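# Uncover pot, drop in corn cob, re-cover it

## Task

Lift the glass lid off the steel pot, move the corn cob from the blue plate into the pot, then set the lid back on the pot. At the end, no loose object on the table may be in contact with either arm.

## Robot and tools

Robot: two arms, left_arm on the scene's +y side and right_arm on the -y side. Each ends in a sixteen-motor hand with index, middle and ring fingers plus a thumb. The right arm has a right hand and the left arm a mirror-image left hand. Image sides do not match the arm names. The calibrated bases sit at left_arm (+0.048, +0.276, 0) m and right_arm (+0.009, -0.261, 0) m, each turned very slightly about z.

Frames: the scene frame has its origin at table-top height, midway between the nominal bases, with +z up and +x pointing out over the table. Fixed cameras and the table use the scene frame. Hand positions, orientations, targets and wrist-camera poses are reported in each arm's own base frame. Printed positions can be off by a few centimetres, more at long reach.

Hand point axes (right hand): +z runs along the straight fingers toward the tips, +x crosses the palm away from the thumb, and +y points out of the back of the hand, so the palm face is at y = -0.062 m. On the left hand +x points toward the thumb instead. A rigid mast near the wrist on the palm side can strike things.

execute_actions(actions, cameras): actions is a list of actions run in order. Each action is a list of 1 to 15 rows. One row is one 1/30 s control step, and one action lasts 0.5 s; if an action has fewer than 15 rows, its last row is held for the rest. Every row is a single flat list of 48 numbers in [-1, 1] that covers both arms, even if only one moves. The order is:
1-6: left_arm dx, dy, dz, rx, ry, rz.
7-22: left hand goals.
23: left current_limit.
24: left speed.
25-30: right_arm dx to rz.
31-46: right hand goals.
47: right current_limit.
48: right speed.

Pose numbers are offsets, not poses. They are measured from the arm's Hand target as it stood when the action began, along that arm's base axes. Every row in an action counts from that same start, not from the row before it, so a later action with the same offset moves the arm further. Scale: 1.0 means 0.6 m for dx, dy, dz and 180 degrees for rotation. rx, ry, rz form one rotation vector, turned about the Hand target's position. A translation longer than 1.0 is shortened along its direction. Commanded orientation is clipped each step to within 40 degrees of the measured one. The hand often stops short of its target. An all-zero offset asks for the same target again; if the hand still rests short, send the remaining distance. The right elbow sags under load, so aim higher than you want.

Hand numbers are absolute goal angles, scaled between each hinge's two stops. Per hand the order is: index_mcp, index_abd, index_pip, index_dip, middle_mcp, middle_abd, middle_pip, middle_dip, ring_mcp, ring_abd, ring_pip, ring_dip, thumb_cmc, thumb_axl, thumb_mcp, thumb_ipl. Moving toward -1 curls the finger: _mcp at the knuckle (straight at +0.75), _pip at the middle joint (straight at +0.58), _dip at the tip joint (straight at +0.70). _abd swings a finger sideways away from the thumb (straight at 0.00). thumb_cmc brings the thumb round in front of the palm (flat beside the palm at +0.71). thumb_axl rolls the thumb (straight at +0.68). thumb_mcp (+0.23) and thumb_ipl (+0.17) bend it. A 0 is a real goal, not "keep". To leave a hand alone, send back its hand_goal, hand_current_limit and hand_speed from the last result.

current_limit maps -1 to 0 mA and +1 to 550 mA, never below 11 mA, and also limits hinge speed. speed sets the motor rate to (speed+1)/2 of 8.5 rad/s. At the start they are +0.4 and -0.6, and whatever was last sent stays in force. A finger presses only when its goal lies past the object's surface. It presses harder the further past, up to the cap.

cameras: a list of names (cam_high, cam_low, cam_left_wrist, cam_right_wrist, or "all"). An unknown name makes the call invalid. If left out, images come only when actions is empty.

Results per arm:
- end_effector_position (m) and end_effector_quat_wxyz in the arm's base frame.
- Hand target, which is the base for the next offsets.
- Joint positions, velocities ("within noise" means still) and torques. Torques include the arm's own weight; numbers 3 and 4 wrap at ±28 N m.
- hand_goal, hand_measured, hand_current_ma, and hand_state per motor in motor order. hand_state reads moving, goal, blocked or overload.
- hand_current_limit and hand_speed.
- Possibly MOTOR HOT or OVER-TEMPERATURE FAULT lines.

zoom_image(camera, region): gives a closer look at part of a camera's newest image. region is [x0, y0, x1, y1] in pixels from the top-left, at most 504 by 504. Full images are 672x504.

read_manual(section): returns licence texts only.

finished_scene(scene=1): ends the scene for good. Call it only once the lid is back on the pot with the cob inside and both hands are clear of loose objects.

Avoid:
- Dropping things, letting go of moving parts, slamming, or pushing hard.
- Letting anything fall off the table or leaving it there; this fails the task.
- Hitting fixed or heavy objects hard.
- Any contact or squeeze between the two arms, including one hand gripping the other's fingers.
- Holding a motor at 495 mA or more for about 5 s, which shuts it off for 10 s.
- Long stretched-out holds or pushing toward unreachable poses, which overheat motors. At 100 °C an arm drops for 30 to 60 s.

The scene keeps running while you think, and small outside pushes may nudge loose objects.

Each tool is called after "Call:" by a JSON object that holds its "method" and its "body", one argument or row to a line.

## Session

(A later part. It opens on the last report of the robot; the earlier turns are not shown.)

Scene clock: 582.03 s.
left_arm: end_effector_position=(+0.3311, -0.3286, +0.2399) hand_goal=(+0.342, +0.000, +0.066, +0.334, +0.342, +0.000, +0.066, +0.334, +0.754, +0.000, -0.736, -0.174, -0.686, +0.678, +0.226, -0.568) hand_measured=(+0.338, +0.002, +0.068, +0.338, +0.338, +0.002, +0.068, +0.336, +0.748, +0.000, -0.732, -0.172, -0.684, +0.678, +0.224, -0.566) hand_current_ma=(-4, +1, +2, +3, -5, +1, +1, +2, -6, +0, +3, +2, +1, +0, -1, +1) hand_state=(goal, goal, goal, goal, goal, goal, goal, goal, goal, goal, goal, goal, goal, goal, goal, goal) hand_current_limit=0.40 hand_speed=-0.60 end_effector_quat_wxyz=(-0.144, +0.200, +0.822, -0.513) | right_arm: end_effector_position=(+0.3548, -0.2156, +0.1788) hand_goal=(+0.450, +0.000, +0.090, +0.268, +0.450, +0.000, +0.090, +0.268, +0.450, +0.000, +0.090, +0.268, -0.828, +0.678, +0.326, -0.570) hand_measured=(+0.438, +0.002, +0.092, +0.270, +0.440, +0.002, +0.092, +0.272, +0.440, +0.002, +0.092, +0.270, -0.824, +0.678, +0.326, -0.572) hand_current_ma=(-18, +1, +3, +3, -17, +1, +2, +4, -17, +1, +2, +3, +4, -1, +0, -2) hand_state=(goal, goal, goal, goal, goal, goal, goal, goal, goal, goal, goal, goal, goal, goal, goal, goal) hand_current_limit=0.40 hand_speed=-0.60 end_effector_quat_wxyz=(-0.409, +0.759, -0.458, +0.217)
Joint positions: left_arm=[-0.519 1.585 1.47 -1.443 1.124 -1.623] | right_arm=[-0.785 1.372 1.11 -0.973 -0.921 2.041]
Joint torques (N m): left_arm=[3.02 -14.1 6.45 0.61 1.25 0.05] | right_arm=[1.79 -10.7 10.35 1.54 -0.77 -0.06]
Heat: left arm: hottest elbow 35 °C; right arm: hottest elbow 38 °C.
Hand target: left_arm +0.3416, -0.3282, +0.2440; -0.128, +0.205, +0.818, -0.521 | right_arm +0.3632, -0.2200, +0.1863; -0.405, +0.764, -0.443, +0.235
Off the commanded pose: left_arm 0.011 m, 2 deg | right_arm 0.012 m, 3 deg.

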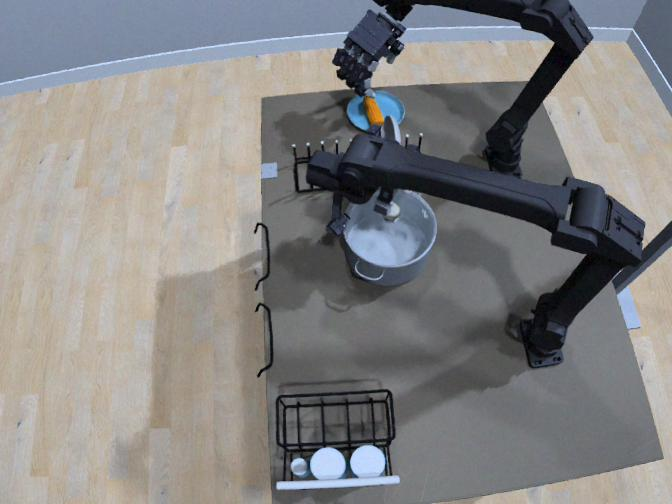

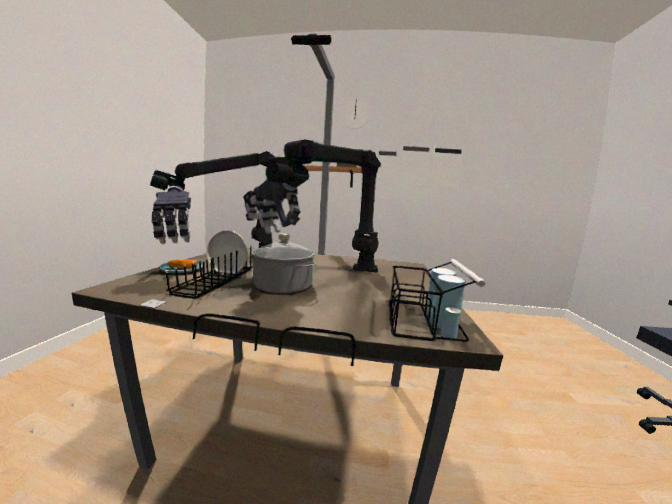

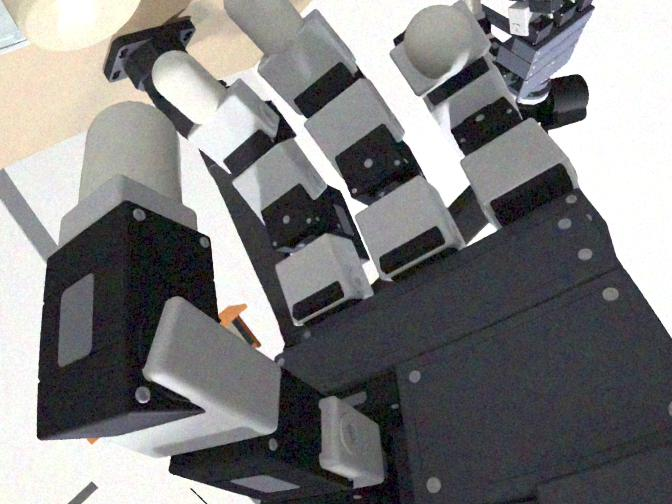

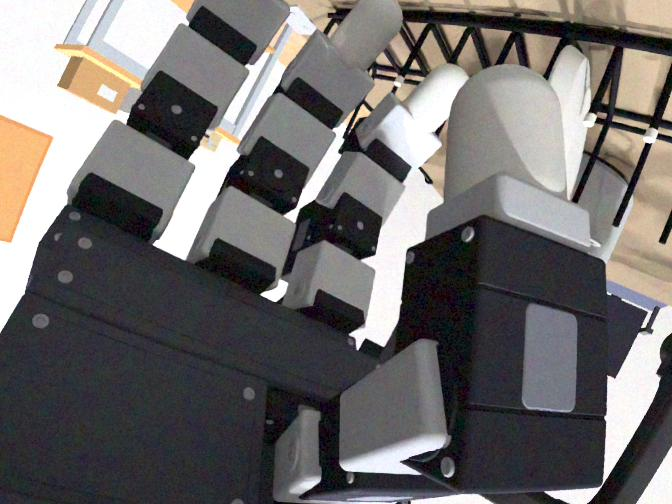

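Call:
{"method": "execute_actions", "body": {
  "actions": [
    [[-0.02,0,-0.033,0,0,0,0.342,0,0.066,0.333,0.342,0,0.066,0.333,0.753,0,-0.737,-0.174,-0.686,0.677,0.225,-0.568,0.4,-0.6,0.007,0.042,-0.10,0,0,0,0.733,0,-0.139,0.268,0.712,0,-0.197,0.203,0.651,0,-0.212,0.130,-0.829,0.677,0.325,-0.57,0.4,-0.6]],
    [[0,0,0,0,0,0,0.342,0,0.066,0.333,0.342,0,0.066,0.333,0.753,0,-0.737,-0.174,-0.686,0.677,0.225,-0.568,0.4,-0.6,0,0,0,0,0,0,0.733,0,-0.139,0.268,0.712,0,-0.197,0.203,0.651,0,-0.212,0.130,-0.829,0.677,0.325,-0.57,0.4,-0.6]]
  ],
  "cameras": ["all"]
}}

Call:
{"method": "zoom_image", "body": {
  "camera": "cam_low",
  "region": [240, 160, 320, 250]
}}

Call:
{"method": "zoom_image", "body": {
  "camera": "cam_left_wrist",
  "region": [0, 0, 300, 200]
}}

Call:
{"method": "zoom_image", "body": {
  "camera": "cam_high",
  "region": [310, 20, 430, 140]
}}

Call:
{"method": "zoom_image", "body": {
  "camera": "cam_low",
  "region": [130, 180, 230, 300]
}}

Scene clock: 717.83 s.
left_arm: end_effector_position=(+0.3290, -0.3274, +0.2144) hand_goal=(+0.342, +0.000, +0.066, +0.334, +0.342, +0.000, +0.066, +0.334, +0.754, +0.000, -0.736, -0.174, -0.686, +0.678, +0.226, -0.568) hand_measured=(+0.338, +0.002, +0.068, +0.338, +0.338, +0.002, +0.068, +0.336, +0.748, +0.000, -0.732, -0.172, -0.684, +0.678, +0.224, -0.566) hand_current_ma=(-4, +1, +2, +3, -5, +1, +1, +2, -6, +0, +3, +2, +1, +0, -1, +1) hand_state=(goal, goal, goal, goal, goal, goal, goal, goal, goal, goal, goal, goal, goal, goal, goal, goal) hand_current_limit=0.40 hand_speed=-0.60 end_effector_quat_wxyz=(-0.139, +0.203, +0.821, -0.515) | right_arm: end_effector_position=(+0.3575, -0.1929, +0.1174) hand_goal=(+0.734, +0.000, -0.138, +0.268, +0.712, +0.000, -0.196, +0.204, +0.652, +0.000, -0.212, +0.130, -0.828, +0.678, +0.326, -0.570) hand_measured=(+0.716, +0.002, -0.136, +0.270, +0.696, +0.002, -0.194, +0.208, +0.638, +0.002, -0.208, +0.134, -0.824, +0.678, +0.326, -0.572) hand_current_ma=(-33, +1, +3, +3, -29, +1, +2, +4, -26, +1, +3, +3, +3, -1, +0, -2) hand_state=(goal, goal, goal, goal, goal, goal, goal, goal, goal, goal, goal, goal, goal, goal, goal, goal) hand_current_limit=0.40 hand_speed=-0.60 end_effector_quat_wxyz=(-0.407, +0.770, -0.440, +0.219)
Joint positions: left_arm=[-0.519 1.58 1.398 -1.361 1.124 -1.623] | right_arm=[-0.736 1.386 0.952 -0.763 -0.909 2.059]
Joint torques (N m): left_arm=[2.08 -15.79 6.11 0.43 1.26 -0.14] | right_arm=[1.26 -10.52 10.06 1.62 -0.75 0.28]
Heat: left arm: hottest elbow 33 °C; right arm: hottest elbow 38 °C.
Hand target: left_arm +0.3296, -0.3282, +0.2242; -0.128, +0.205, +0.818, -0.521 | right_arm +0.3674, -0.1948, +0.1263; -0.405, +0.764, -0.443, +0.235
Off the commanded pose: left_arm 0.010 m, 2 deg | right_arm 0.013 m, 2 deg.
joint sent to its limit (right arm) — joint 6 (wrist roll), upper limit. The joint targets are off in position, not in orientation.

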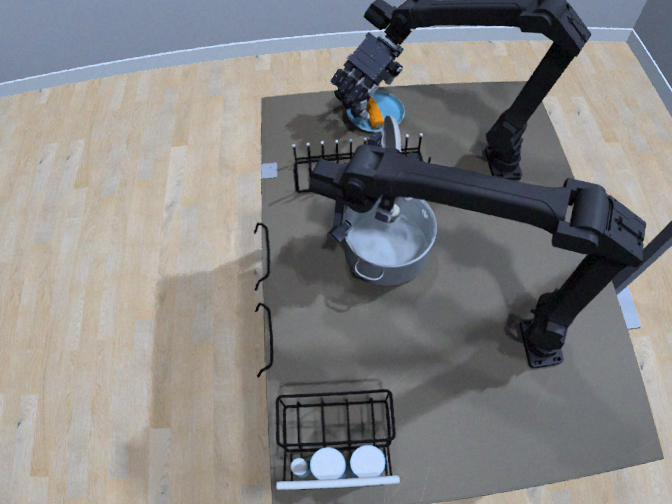

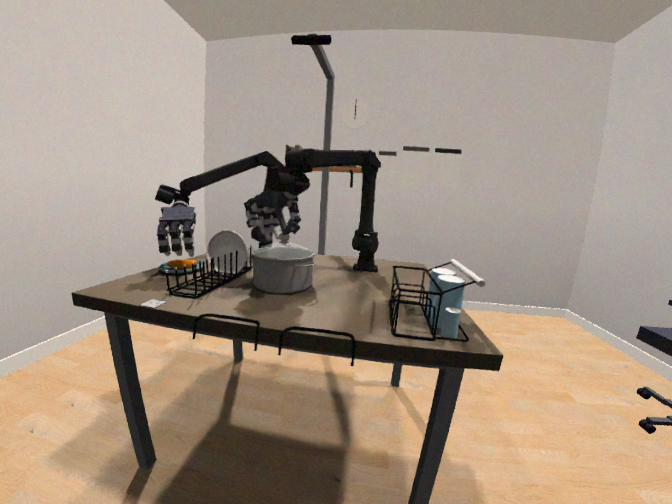

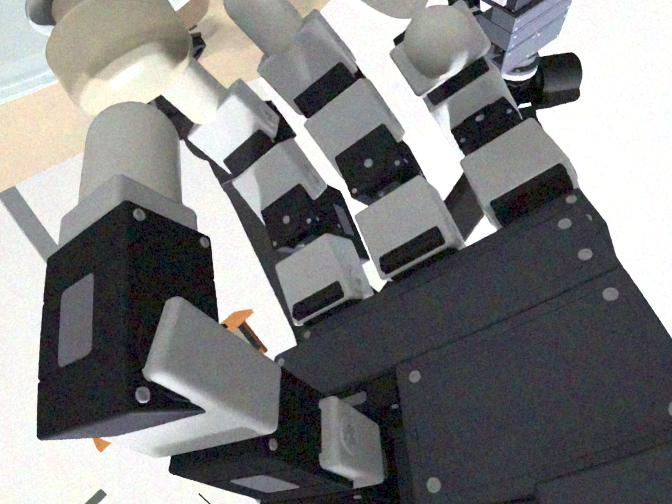

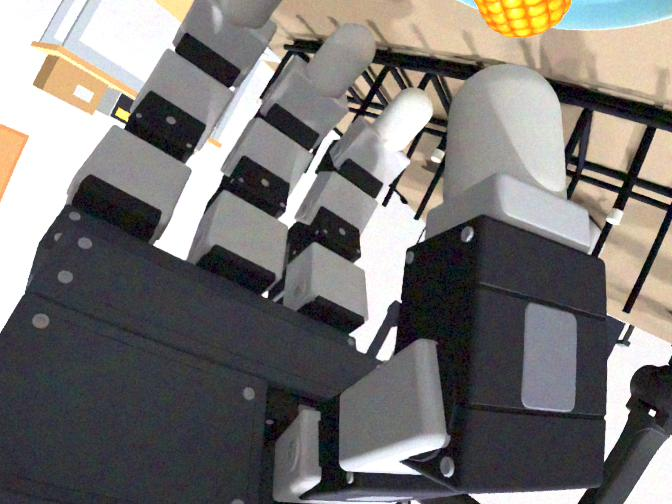

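Scaled by 5.600 from the camera's 672x504 image, which has a finer 960x720 frame.

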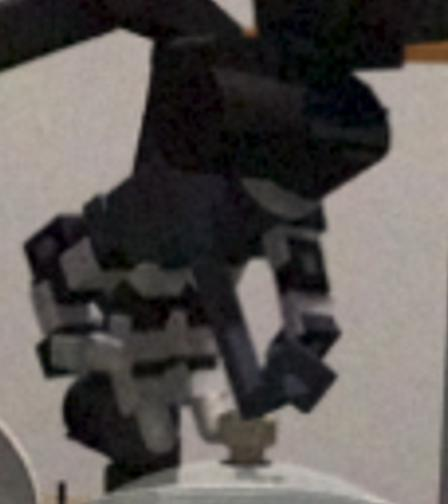

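Scaled by 1.680 from the camera's 672x504 image, which has a finer 960x720 frame.

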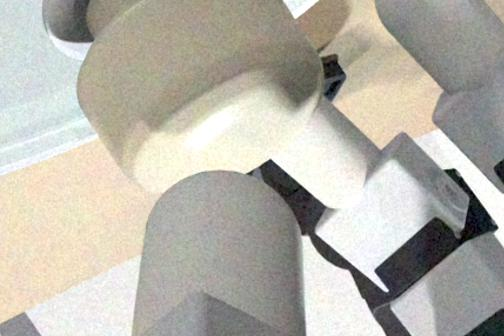

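Scaled by 4.200 from the camera's 672x504 image, which has a finer 960x720 frame.

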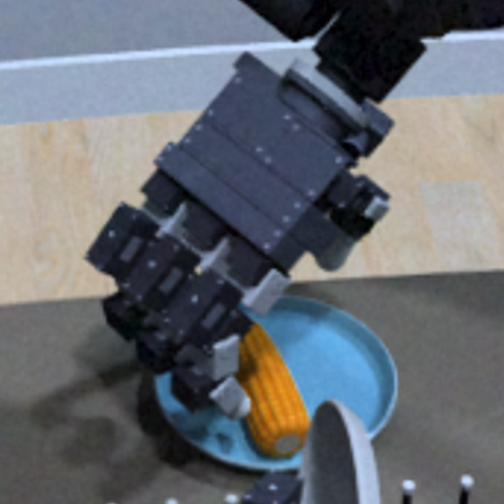

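Scaled by 4.200 from the camera's 672x504 image, which has a finer 960x720 frame.

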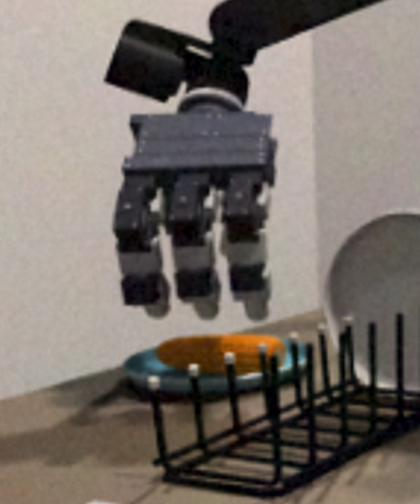

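Call:
{"method": "execute_actions", "body": {
  "actions": [
    [[0,0.03,-0.008,0,0,0,0.342,0,0.066,0.333,0.342,0,0.066,0.333,0.753,0,-0.737,-0.174,-0.686,0.677,0.225,-0.568,0.4,-0.6,0.005,0.01,-0.07,0,0,0,0.733,0,-0.139,0.268,0.712,0,-0.197,0.203,0.651,0,-0.212,0.130,-0.829,0.677,0.325,-0.57,0.4,-0.6]]
  ],
  "cameras": ["all"]
}}

Call:
{"method": "zoom_image", "body": {
  "camera": "cam_low",
  "region": [240, 160, 320, 250]
}}

Call:
{"method": "zoom_image", "body": {
  "camera": "cam_high",
  "region": [310, 20, 430, 140]
}}

Call:
{"method": "zoom_image", "body": {
  "camera": "cam_low",
  "region": [130, 180, 230, 300]
}}

Scene clock: 769.83 s.
left_arm: end_effector_position=(+0.3284, -0.3140, +0.2098) hand_goal=(+0.342, +0.000, +0.066, +0.334, +0.342, +0.000, +0.066, +0.334, +0.754, +0.000, -0.736, -0.174, -0.686, +0.678, +0.226, -0.568) hand_measured=(+0.338, +0.002, +0.068, +0.338, +0.338, +0.002, +0.068, +0.336, +0.748, +0.000, -0.732, -0.172, -0.684, +0.678, +0.224, -0.566) hand_current_ma=(-4, +1, +2, +3, -5, +1, +1, +2, -6, +0, +3, +2, +1, +0, -1, +1) hand_state=(goal, goal, goal, goal, goal, goal, goal, goal, goal, goal, goal, goal, goal, goal, goal, goal) hand_current_limit=0.40 hand_speed=-0.60 end_effector_quat_wxyz=(-0.137, +0.202, +0.822, -0.515) | right_arm: end_effector_position=(+0.3612, -0.1851, +0.0762) hand_goal=(+0.734, +0.000, -0.138, +0.268, +0.712, +0.000, -0.196, +0.204, +0.652, +0.000, -0.212, +0.130, -0.828, +0.678, +0.326, -0.570) hand_measured=(+0.718, +0.002, -0.136, +0.270, +0.698, +0.002, -0.194, +0.208, +0.638, +0.002, -0.210, +0.134, -0.824, +0.678, +0.326, -0.572) hand_current_ma=(-30, +1, +3, +3, -26, +1, +2, +4, -24, +1, +3, +3, +3, -1, +0, -2) hand_state=(goal, goal, goal, goal, goal, goal, goal, goal, goal, goal, goal, goal, goal, goal, goal, goal) hand_current_limit=0.40 hand_speed=-0.60 end_effector_quat_wxyz=(-0.409, +0.774, -0.433, +0.215)
Joint positions: left_arm=[-0.495 1.571 1.375 -1.39 1.124 -1.573] | right_arm=[-0.714 1.441 0.886 -0.64 -0.907 2.061]
Joint torques (N m): left_arm=[2.67 -14.68 6.28 -0.53 1.28 0.08] | right_arm=[1.32 -10.99 9.46 1.68 -0.83 0.28]
Heat: left arm: hottest elbow 33 °C; right arm: hottest elbow 37 °C.
Hand target: left_arm +0.3296, -0.3102, +0.2194; -0.128, +0.205, +0.818, -0.521 | right_arm +0.3704, -0.1888, +0.0843; -0.405, +0.764, -0.443, +0.235
Off the commanded pose: left_arm 0.010 m, 1 deg | right_arm 0.013 m, 3 deg.
joint sent to its limit (right arm) — joint 6 (wrist roll), upper limit. The joint targets are off in position, not in orientation.

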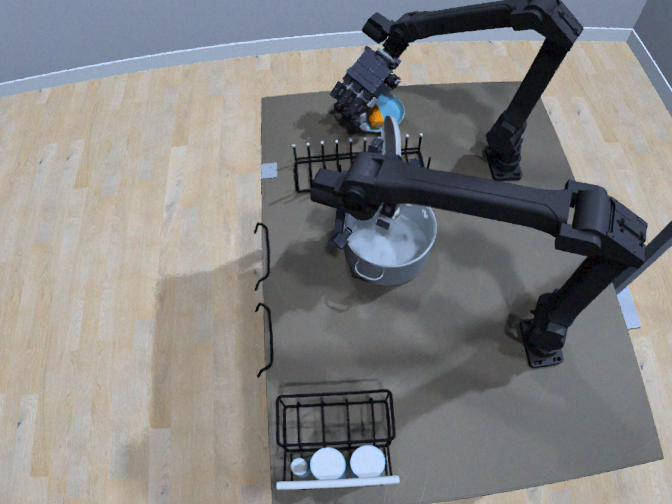

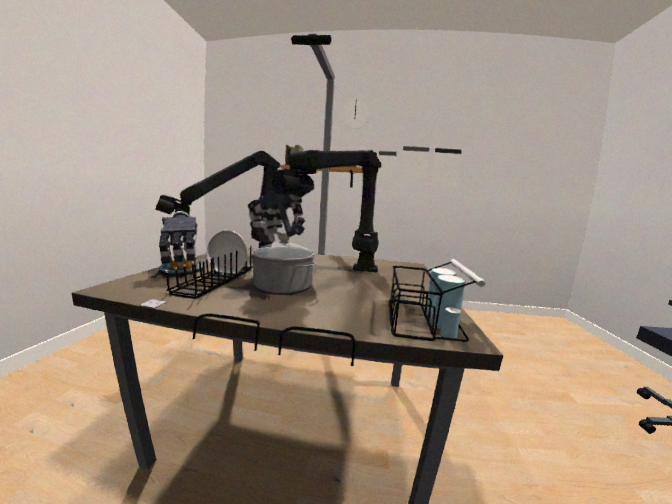

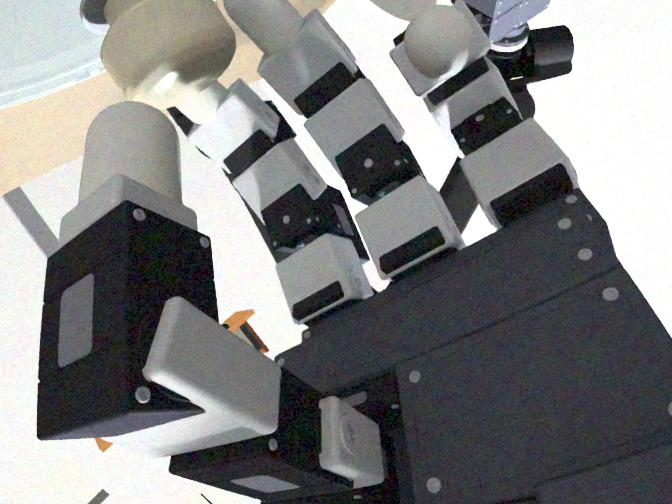

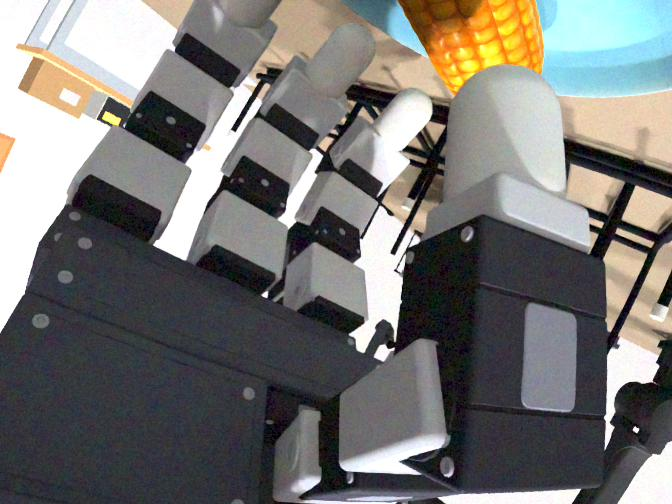

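Scaled by 5.600 from the camera's 672x504 image, which has a finer 960x720 frame.

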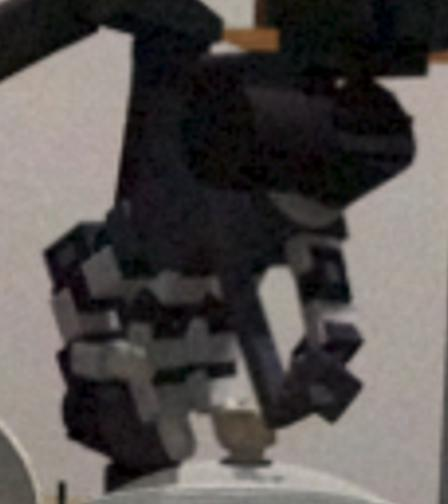

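Scaled by 4.200 from the camera's 672x504 image, which has a finer 960x720 frame.

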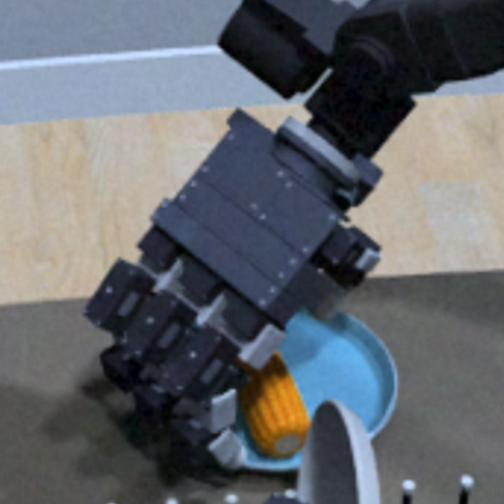

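Scaled by 4.200 from the camera's 672x504 image, which has a finer 960x720 frame.

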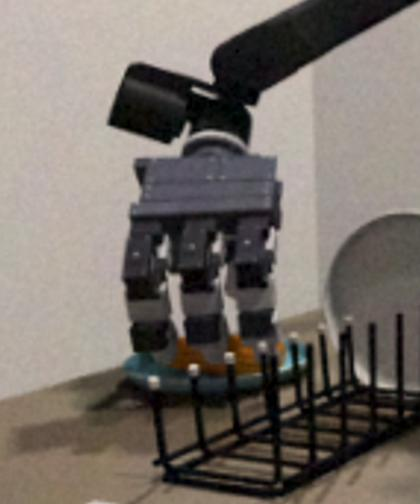

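Call:
{"method": "execute_actions", "body": {
  "actions": [
    [[0.0075,-0.003,-0.015,0,0,0,0.342,0,0.066,0.333,0.342,0,0.066,0.333,0.753,0,-0.737,-0.174,-0.686,0.677,0.225,-0.568,0.4,-0.6,-0.004,0.01,-0.027,0,0,0,0.733,0,-0.139,0.268,0.712,0,-0.197,0.203,0.651,0,-0.212,0.130,-0.829,0.677,0.325,-0.57,0.4,-0.6]],
    [[0,0,0,0,0,0,0.342,0,0.066,0.333,0.342,0,0.066,0.333,0.753,0,-0.737,-0.174,-0.686,0.677,0.225,-0.568,0.4,-0.6,0,0,0,0,0,0,0.733,0,-0.139,0.268,0.712,0,-0.197,0.203,0.651,0,-0.212,0.130,-0.829,0.677,0.325,-0.57,0.4,-0.6]]
  ],
  "cameras": ["all"]
}}

Call:
{"method": "zoom_image", "body": {
  "camera": "cam_low",
  "region": [240, 160, 320, 250]
}}

Call:
{"method": "zoom_image", "body": {
  "camera": "cam_high",
  "region": [310, 20, 430, 140]
}}

Call:
{"method": "zoom_image", "body": {
  "camera": "cam_low",
  "region": [130, 200, 210, 290]
}}

Scene clock: 789.37 s.
left_arm: end_effector_position=(+0.3288, -0.3141, +0.2097) hand_goal=(+0.342, +0.000, +0.066, +0.334, +0.342, +0.000, +0.066, +0.334, +0.754, +0.000, -0.736, -0.174, -0.686, +0.678, +0.226, -0.568) hand_measured=(+0.338, +0.002, +0.068, +0.338, +0.338, +0.002, +0.068, +0.336, +0.748, +0.000, -0.732, -0.172, -0.684, +0.678, +0.224, -0.566) hand_current_ma=(-4, +1, +2, +3, -5, +1, +1, +2, -6, +0, +3, +2, +1, +0, -1, +1) hand_state=(goal, goal, goal, goal, goal, goal, goal, goal, goal, goal, goal, goal, goal, goal, goal, goal) hand_current_limit=0.40 hand_speed=-0.60 end_effector_quat_wxyz=(-0.136, +0.204, +0.821, -0.515) | right_arm: end_effector_position=(+0.3591, -0.1841, +0.0647) hand_goal=(+0.734, +0.000, -0.138, +0.268, +0.712, +0.000, -0.196, +0.204, +0.652, +0.000, -0.212, +0.130, -0.828, +0.678, +0.326, -0.570) hand_measured=(+0.718, +0.002, -0.136, +0.270, +0.698, +0.002, -0.194, +0.208, +0.638, +0.002, -0.210, +0.134, -0.824, +0.678, +0.326, -0.572) hand_current_ma=(-30, +1, +3, +3, -26, +1, +2, +4, -24, +1, +3, +3, +3, -1, +0, -2) hand_state=(goal, goal, goal, goal, goal, goal, goal, goal, goal, goal, goal, goal, goal, goal, goal, goal) hand_current_limit=0.40 hand_speed=-0.60 end_effector_quat_wxyz=(-0.408, +0.774, -0.430, +0.221)
Joint positions: left_arm=[-0.495 1.571 1.375 -1.39 1.124 -1.569] | right_arm=[-0.716 1.447 0.856 -0.591 -0.907 2.061]
Joint torques (N m): left_arm=[4.13 -13.92 5.82 0.05 1.24 0.11] | right_arm=[1.79 -10.23 8.85 1.77 -0.78 0.27]
Heat: left arm: hottest elbow 33 °C; right arm: hottest elbow 37 °C.
Hand target: left_arm +0.3341, -0.3120, +0.2104; -0.128, +0.205, +0.818, -0.521 | right_arm +0.3680, -0.1828, +0.0681; -0.405, +0.764, -0.443, +0.235
Off the commanded pose: left_arm 0.006 m, 1 deg | right_arm 0.010 m, 2 deg.
joint sent to its limit (right arm) — joint 6 (wrist roll), upper limit. The joint targets are off in position, not in orientation.

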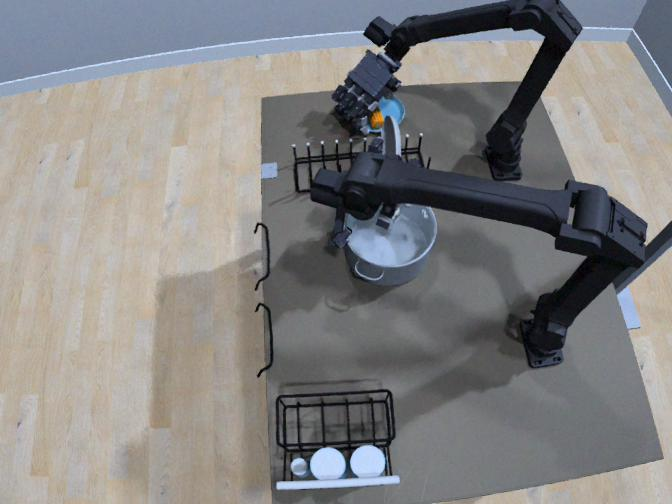

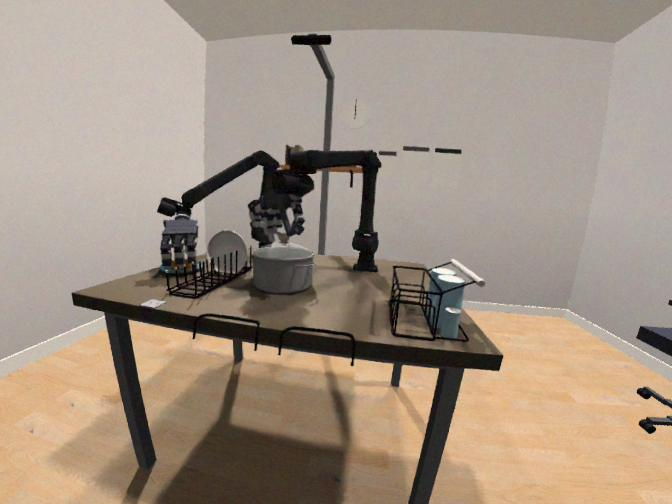

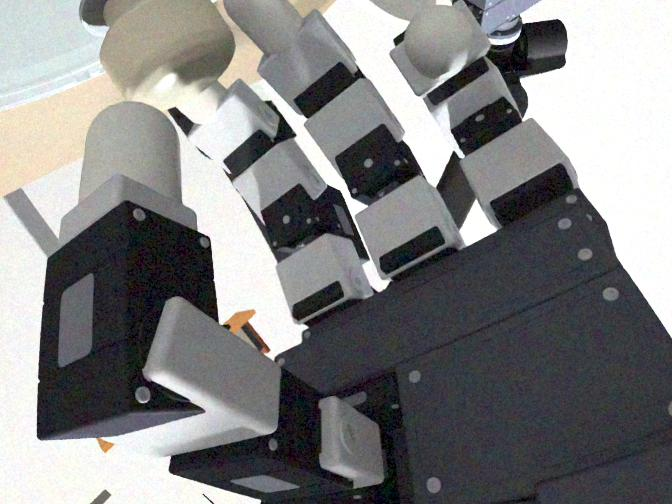

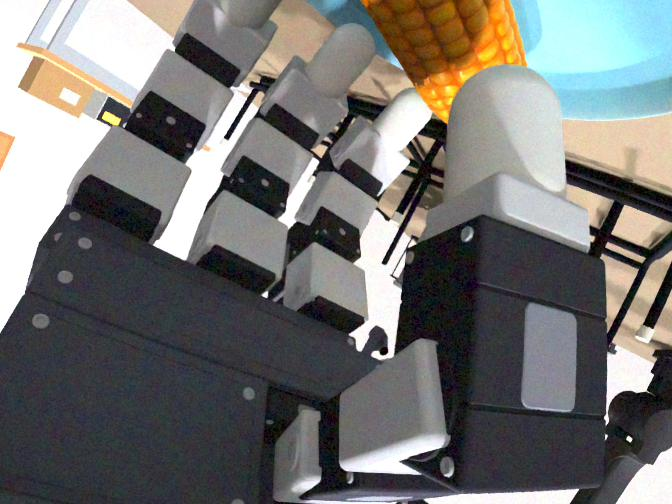

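Scaled by 5.600 from the camera's 672x504 image, which has a finer 960x720 frame.

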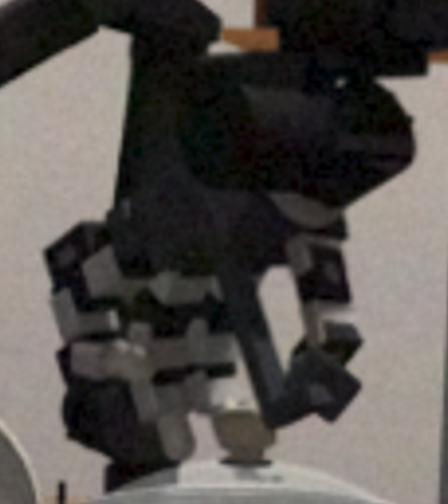

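Scaled by 4.200 from the camera's 672x504 image, which has a finer 960x720 frame.

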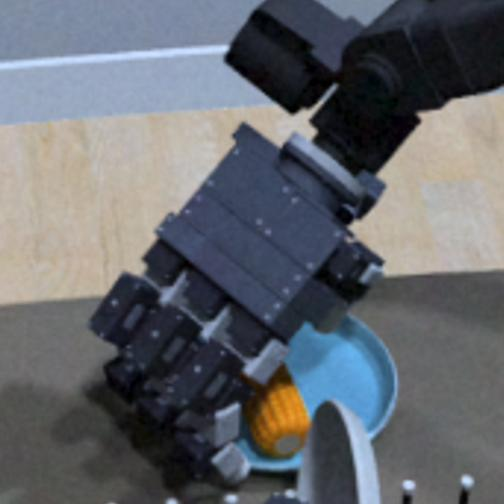

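Scaled by 5.600 from the camera's 672x504 image, which has a finer 960x720 frame.

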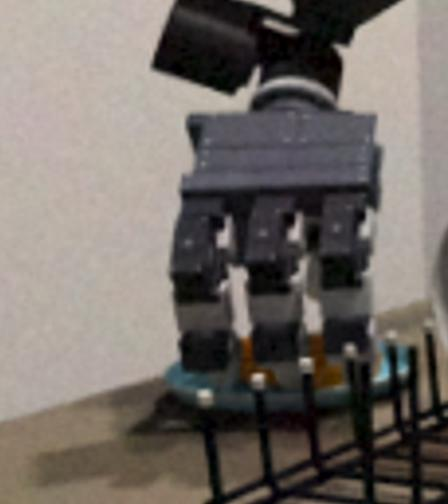

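Call:
{"method": "execute_actions", "body": {
  "actions": [
    [[0.006,-0.003,-0.034,0,0,0,0.342,0,0.066,0.333,0.342,0,0.066,0.333,0.753,0,-0.737,-0.174,-0.686,0.677,0.225,-0.568,0.4,-0.6,0,0,-0.027,0,0,0,0.733,0,-0.139,0.268,0.712,0,-0.197,0.203,0.651,0,-0.212,0.130,-0.829,0.677,0.325,-0.57,0.4,-0.6]]
  ],
  "cameras": ["all"]
}}

Call:
{"method": "zoom_image", "body": {
  "camera": "cam_low",
  "region": [130, 200, 210, 290]
}}

Call:
{"method": "zoom_image", "body": {
  "camera": "cam_low",
  "region": [240, 160, 320, 250]
}}

Scene clock: 821.37 s.
left_arm: end_effector_position=(+0.3276, -0.3160, +0.2039) hand_goal=(+0.342, +0.000, +0.066, +0.334, +0.342, +0.000, +0.066, +0.334, +0.754, +0.000, -0.736, -0.174, -0.686, +0.678, +0.226, -0.568) hand_measured=(+0.338, +0.002, +0.068, +0.338, +0.338, +0.012, +0.048, +0.320, +0.748, +0.000, -0.732, -0.172, -0.684, +0.678, +0.224, -0.566) hand_current_ma=(-4, +1, +2, +3, -4, +15, -31, -23, -7, +0, +3, +2, +1, +0, -1, +1) hand_state=(goal, goal, goal, goal, goal, goal, goal, goal, goal, goal, goal, goal, goal, goal, goal, goal) hand_current_limit=0.40 hand_speed=-0.60 end_effector_quat_wxyz=(-0.136, +0.202, +0.818, -0.521) | right_arm: end_effector_position=(+0.3595, -0.1855, +0.0525) hand_goal=(+0.734, +0.000, -0.138, +0.268, +0.712, +0.000, -0.196, +0.204, +0.652, +0.000, -0.212, +0.130, -0.828, +0.678, +0.326, -0.570) hand_measured=(+0.718, +0.002, -0.136, +0.270, +0.696, +0.002, -0.206, +0.198, +0.638, +0.002, -0.216, +0.130, -0.824, +0.678, +0.326, -0.572) hand_current_ma=(-30, +1, +3, +3, -28, +1, -15, -7, -24, +1, -4, +0, +3, -1, +0, -2) hand_state=(goal, goal, goal, goal, goal, goal, goal, goal, goal, goal, goal, goal, goal, goal, goal, goal) hand_current_limit=0.40 hand_speed=-0.60 end_effector_quat_wxyz=(-0.408, +0.772, -0.433, +0.223)
Joint positions: left_arm=[-0.495 1.571 1.355 -1.361 1.138 -1.577] | right_arm=[-0.719 1.469 0.839 -0.545 -0.907 2.07]
Joint torques (N m): left_arm=[2.61 -12.28 5.07 0.58 0.67 0.07] | right_arm=[1.49 -9.82 8.16 1.87 -0.76 0.26]
Heat: left arm: hottest elbow 32 °C; right arm: hottest elbow 35 °C.
Hand target: left_arm +0.3377, -0.3138, +0.1900; -0.128, +0.205, +0.818, -0.521 | right_arm +0.3680, -0.1828, +0.0519; -0.405, +0.764, -0.443, +0.235
Off the commanded pose: left_arm 0.017 m, 1 deg | right_arm 0.009 m, 2 deg.
joint sent to its limit (right arm) — joint 6 (wrist roll), upper limit. The joint targets are off in position, not in orientation.

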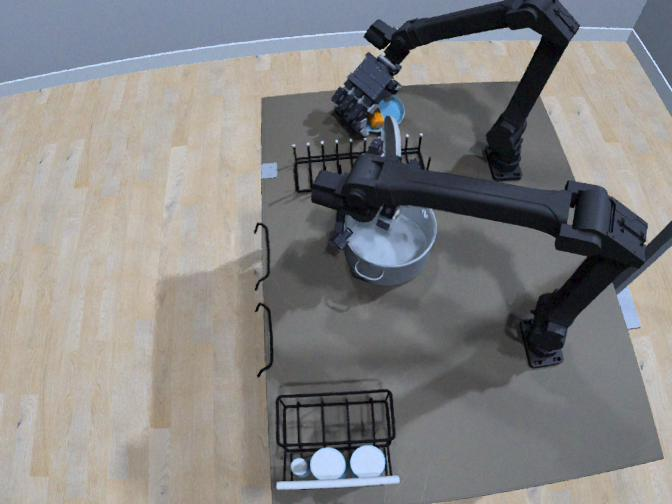

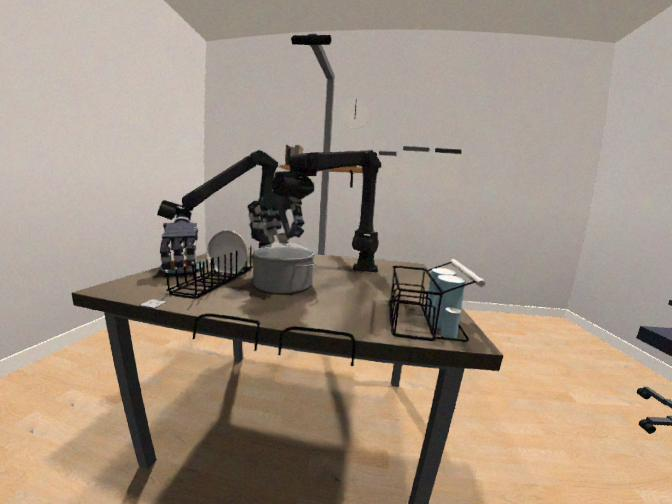

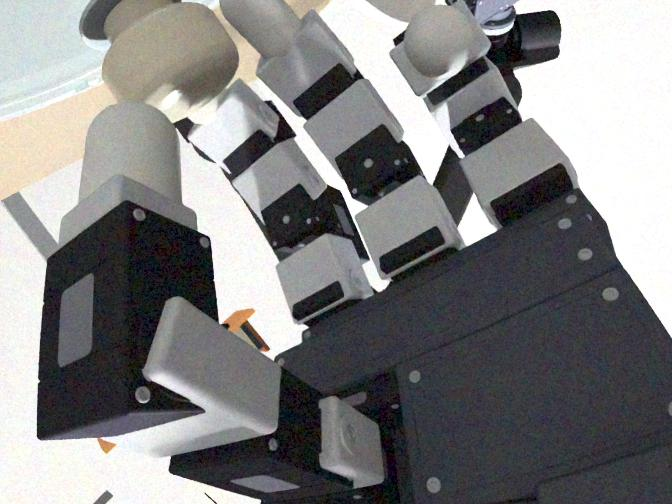

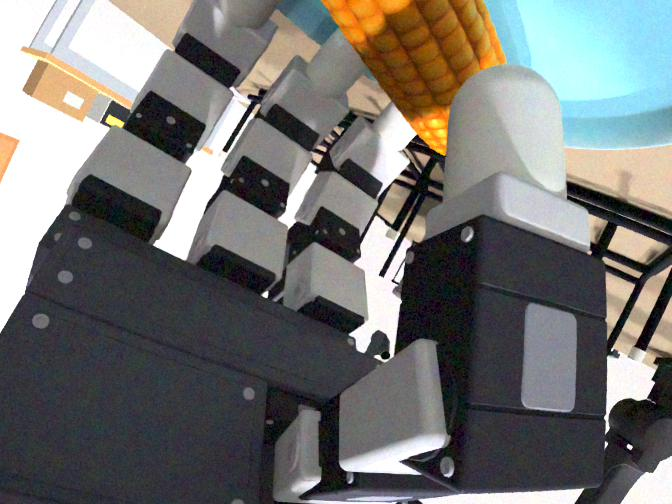

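Scaled by 5.600 from the camera's 672x504 image, which has a finer 960x720 frame.

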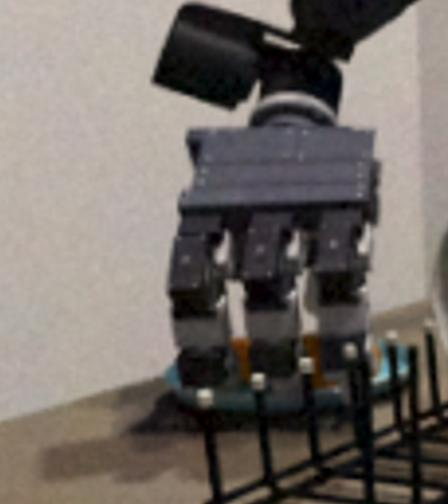

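Scaled by 5.600 from the camera's 672x504 image, which has a finer 960x720 frame.

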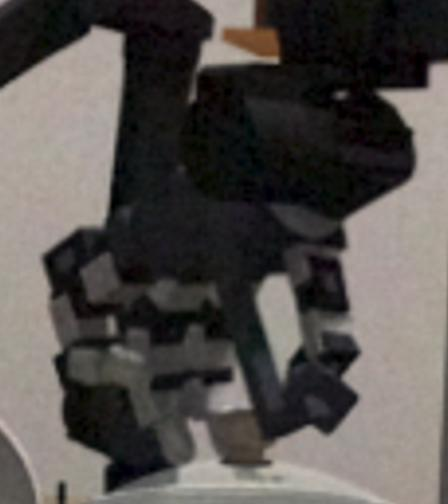

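Call:
{"method": "execute_actions", "body": {
  "actions": [
    [[0.0047,0.013,0.053,0,0,0,0.719,0,-0.343,0.043,0.719,0,-0.343,0.043,0.753,0,-0.737,-0.174,-0.686,0.677,0.083,-0.285,0.4,-0.6,0,0,0.006,0,0,0,0.616,0,-0.241,0.203,0.493,0,-0.153,0.116,0.288,0,0.051,-0.029,-0.829,0.677,-0.045,-0.164,0.2,-0.8]],
    [[0,0,-0.025,0,0,0,0.719,0,-0.343,0.043,0.719,0,-0.343,0.043,0.753,0,-0.737,-0.174,-0.686,0.677,0.083,-0.285,0.4,-0.6,0,0,0,0,0,0,0.616,0,-0.241,0.203,0.493,0,-0.153,0.116,0.288,0,0.051,-0.029,-0.829,0.677,-0.045,-0.164,0.2,-0.8]]
  ],
  "cameras": ["all"]
}}

Call:
{"method": "zoom_image", "body": {
  "camera": "cam_low",
  "region": [240, 160, 320, 250]
}}

Call:
{"method": "zoom_image", "body": {
  "camera": "cam_high",
  "region": [310, 20, 430, 140]
}}

Scene clock: 861.50 s.
left_arm: end_effector_position=(+0.3236, -0.3058, +0.2052) hand_goal=(+0.720, +0.000, -0.342, +0.044, +0.720, +0.000, -0.342, +0.044, +0.754, +0.000, -0.736, -0.174, -0.686, +0.678, +0.084, -0.284) hand_measured=(+0.706, +0.002, -0.340, +0.048, +0.702, +0.002, -0.340, +0.046, +0.748, +0.000, -0.732, -0.172, -0.684, +0.678, +0.086, -0.286) hand_current_ma=(-25, +1, +3, +3, -34, +2, +2, +2, -7, +0, +3, +2, +1, +0, +2, -2) hand_state=(goal, goal, goal, goal, goal, goal, goal, goal, goal, goal, goal, goal, goal, goal, goal, goal) hand_current_limit=0.40 hand_speed=-0.60 end_effector_quat_wxyz=(-0.146, +0.200, +0.819, -0.517) | right_arm: end_effector_position=(+0.3637, -0.1795, +0.0546) hand_goal=(+0.616, +0.000, -0.240, +0.204, +0.494, +0.000, -0.152, +0.116, +0.288, +0.000, +0.052, -0.028, -0.828, +0.678, -0.044, -0.164) hand_measured=(+0.618, +0.002, -0.236, +0.206, +0.492, +0.002, -0.154, +0.116, +0.288, +0.000, +0.054, -0.030, -0.826, +0.678, -0.026, -0.168) hand_current_ma=(+3, +1, +5, +2, -3, +1, -2, +0, +0, +0, +3, -2, +2, +0, +45, -7) hand_state=(goal, goal, goal, goal, goal, goal, goal, goal, goal, goal, goal, goal, goal, goal, goal, goal) hand_current_limit=0.20 hand_speed=-0.80 end_effector_quat_wxyz=(-0.412, +0.773, -0.428, +0.222)
Joint positions: left_arm=[-0.481 1.572 1.36 -1.432 1.134 -1.526] | right_arm=[-0.703 1.465 0.839 -0.539 -0.913 2.079]
Joint torques (N m): left_arm=[2.73 -11.75 7.54 0.47 0.92 0.06] | right_arm=[0.79 -10.11 8.69 1.16 -0.47 0.15]
Heat: left arm: hottest elbow 31 °C; right arm: hottest elbow 34 °C.
Hand target: left_arm +0.3405, -0.3060, +0.2068; -0.128, +0.205, +0.818, -0.521 | right_arm +0.3680, -0.1828, +0.0555; -0.405, +0.764, -0.443, +0.235
Off the commanded pose: left_arm 0.017 m, 2 deg | right_arm 0.005 m, 3 deg.
joint sent to its limit (right arm) — joint 6 (wrist roll), upper limit. The joint targets are off in position and orientation.

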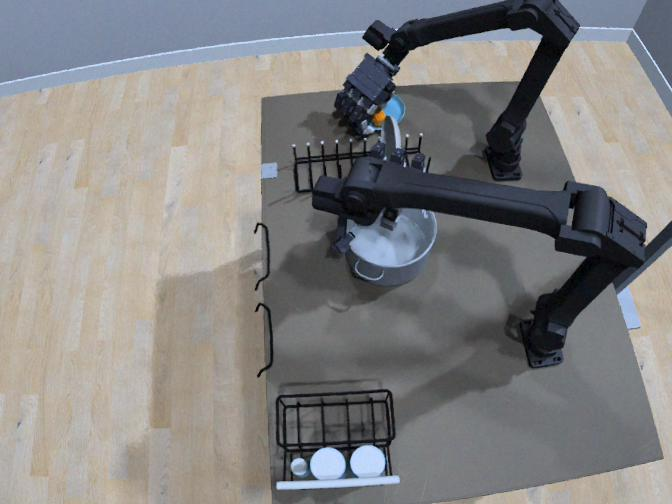

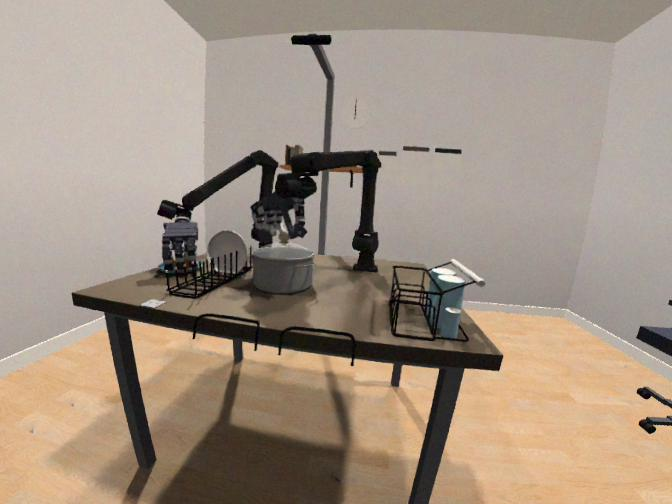

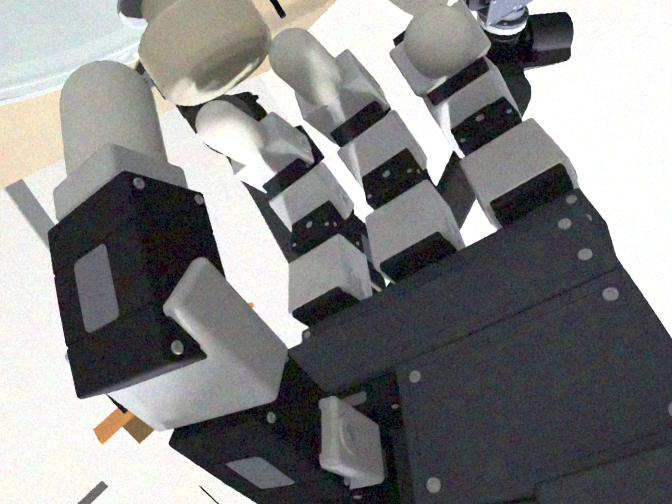

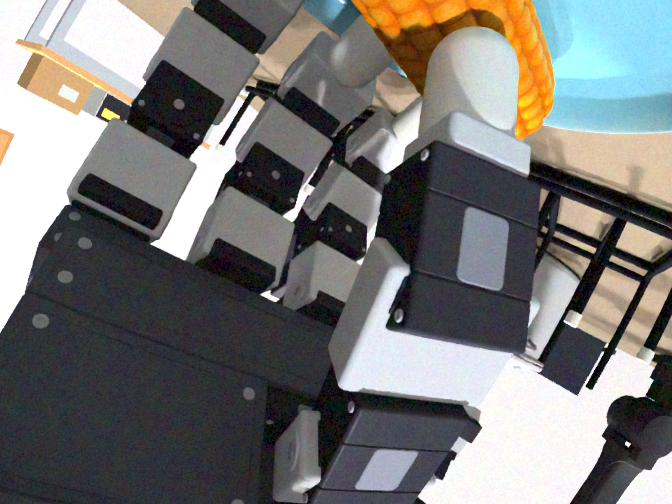

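Scaled by 5.600 from the camera's 672x504 image, which has a finer 960x720 frame.

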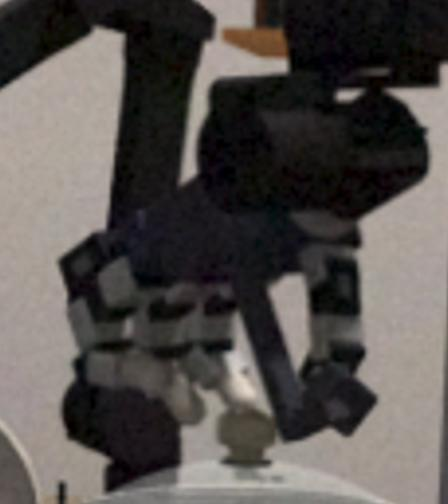

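Scaled by 4.200 from the camera's 672x504 image, which has a finer 960x720 frame.

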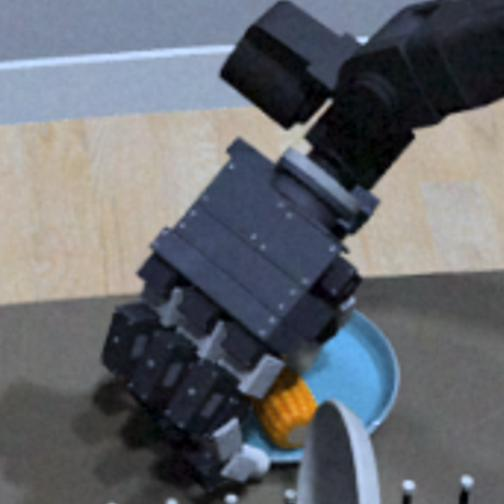

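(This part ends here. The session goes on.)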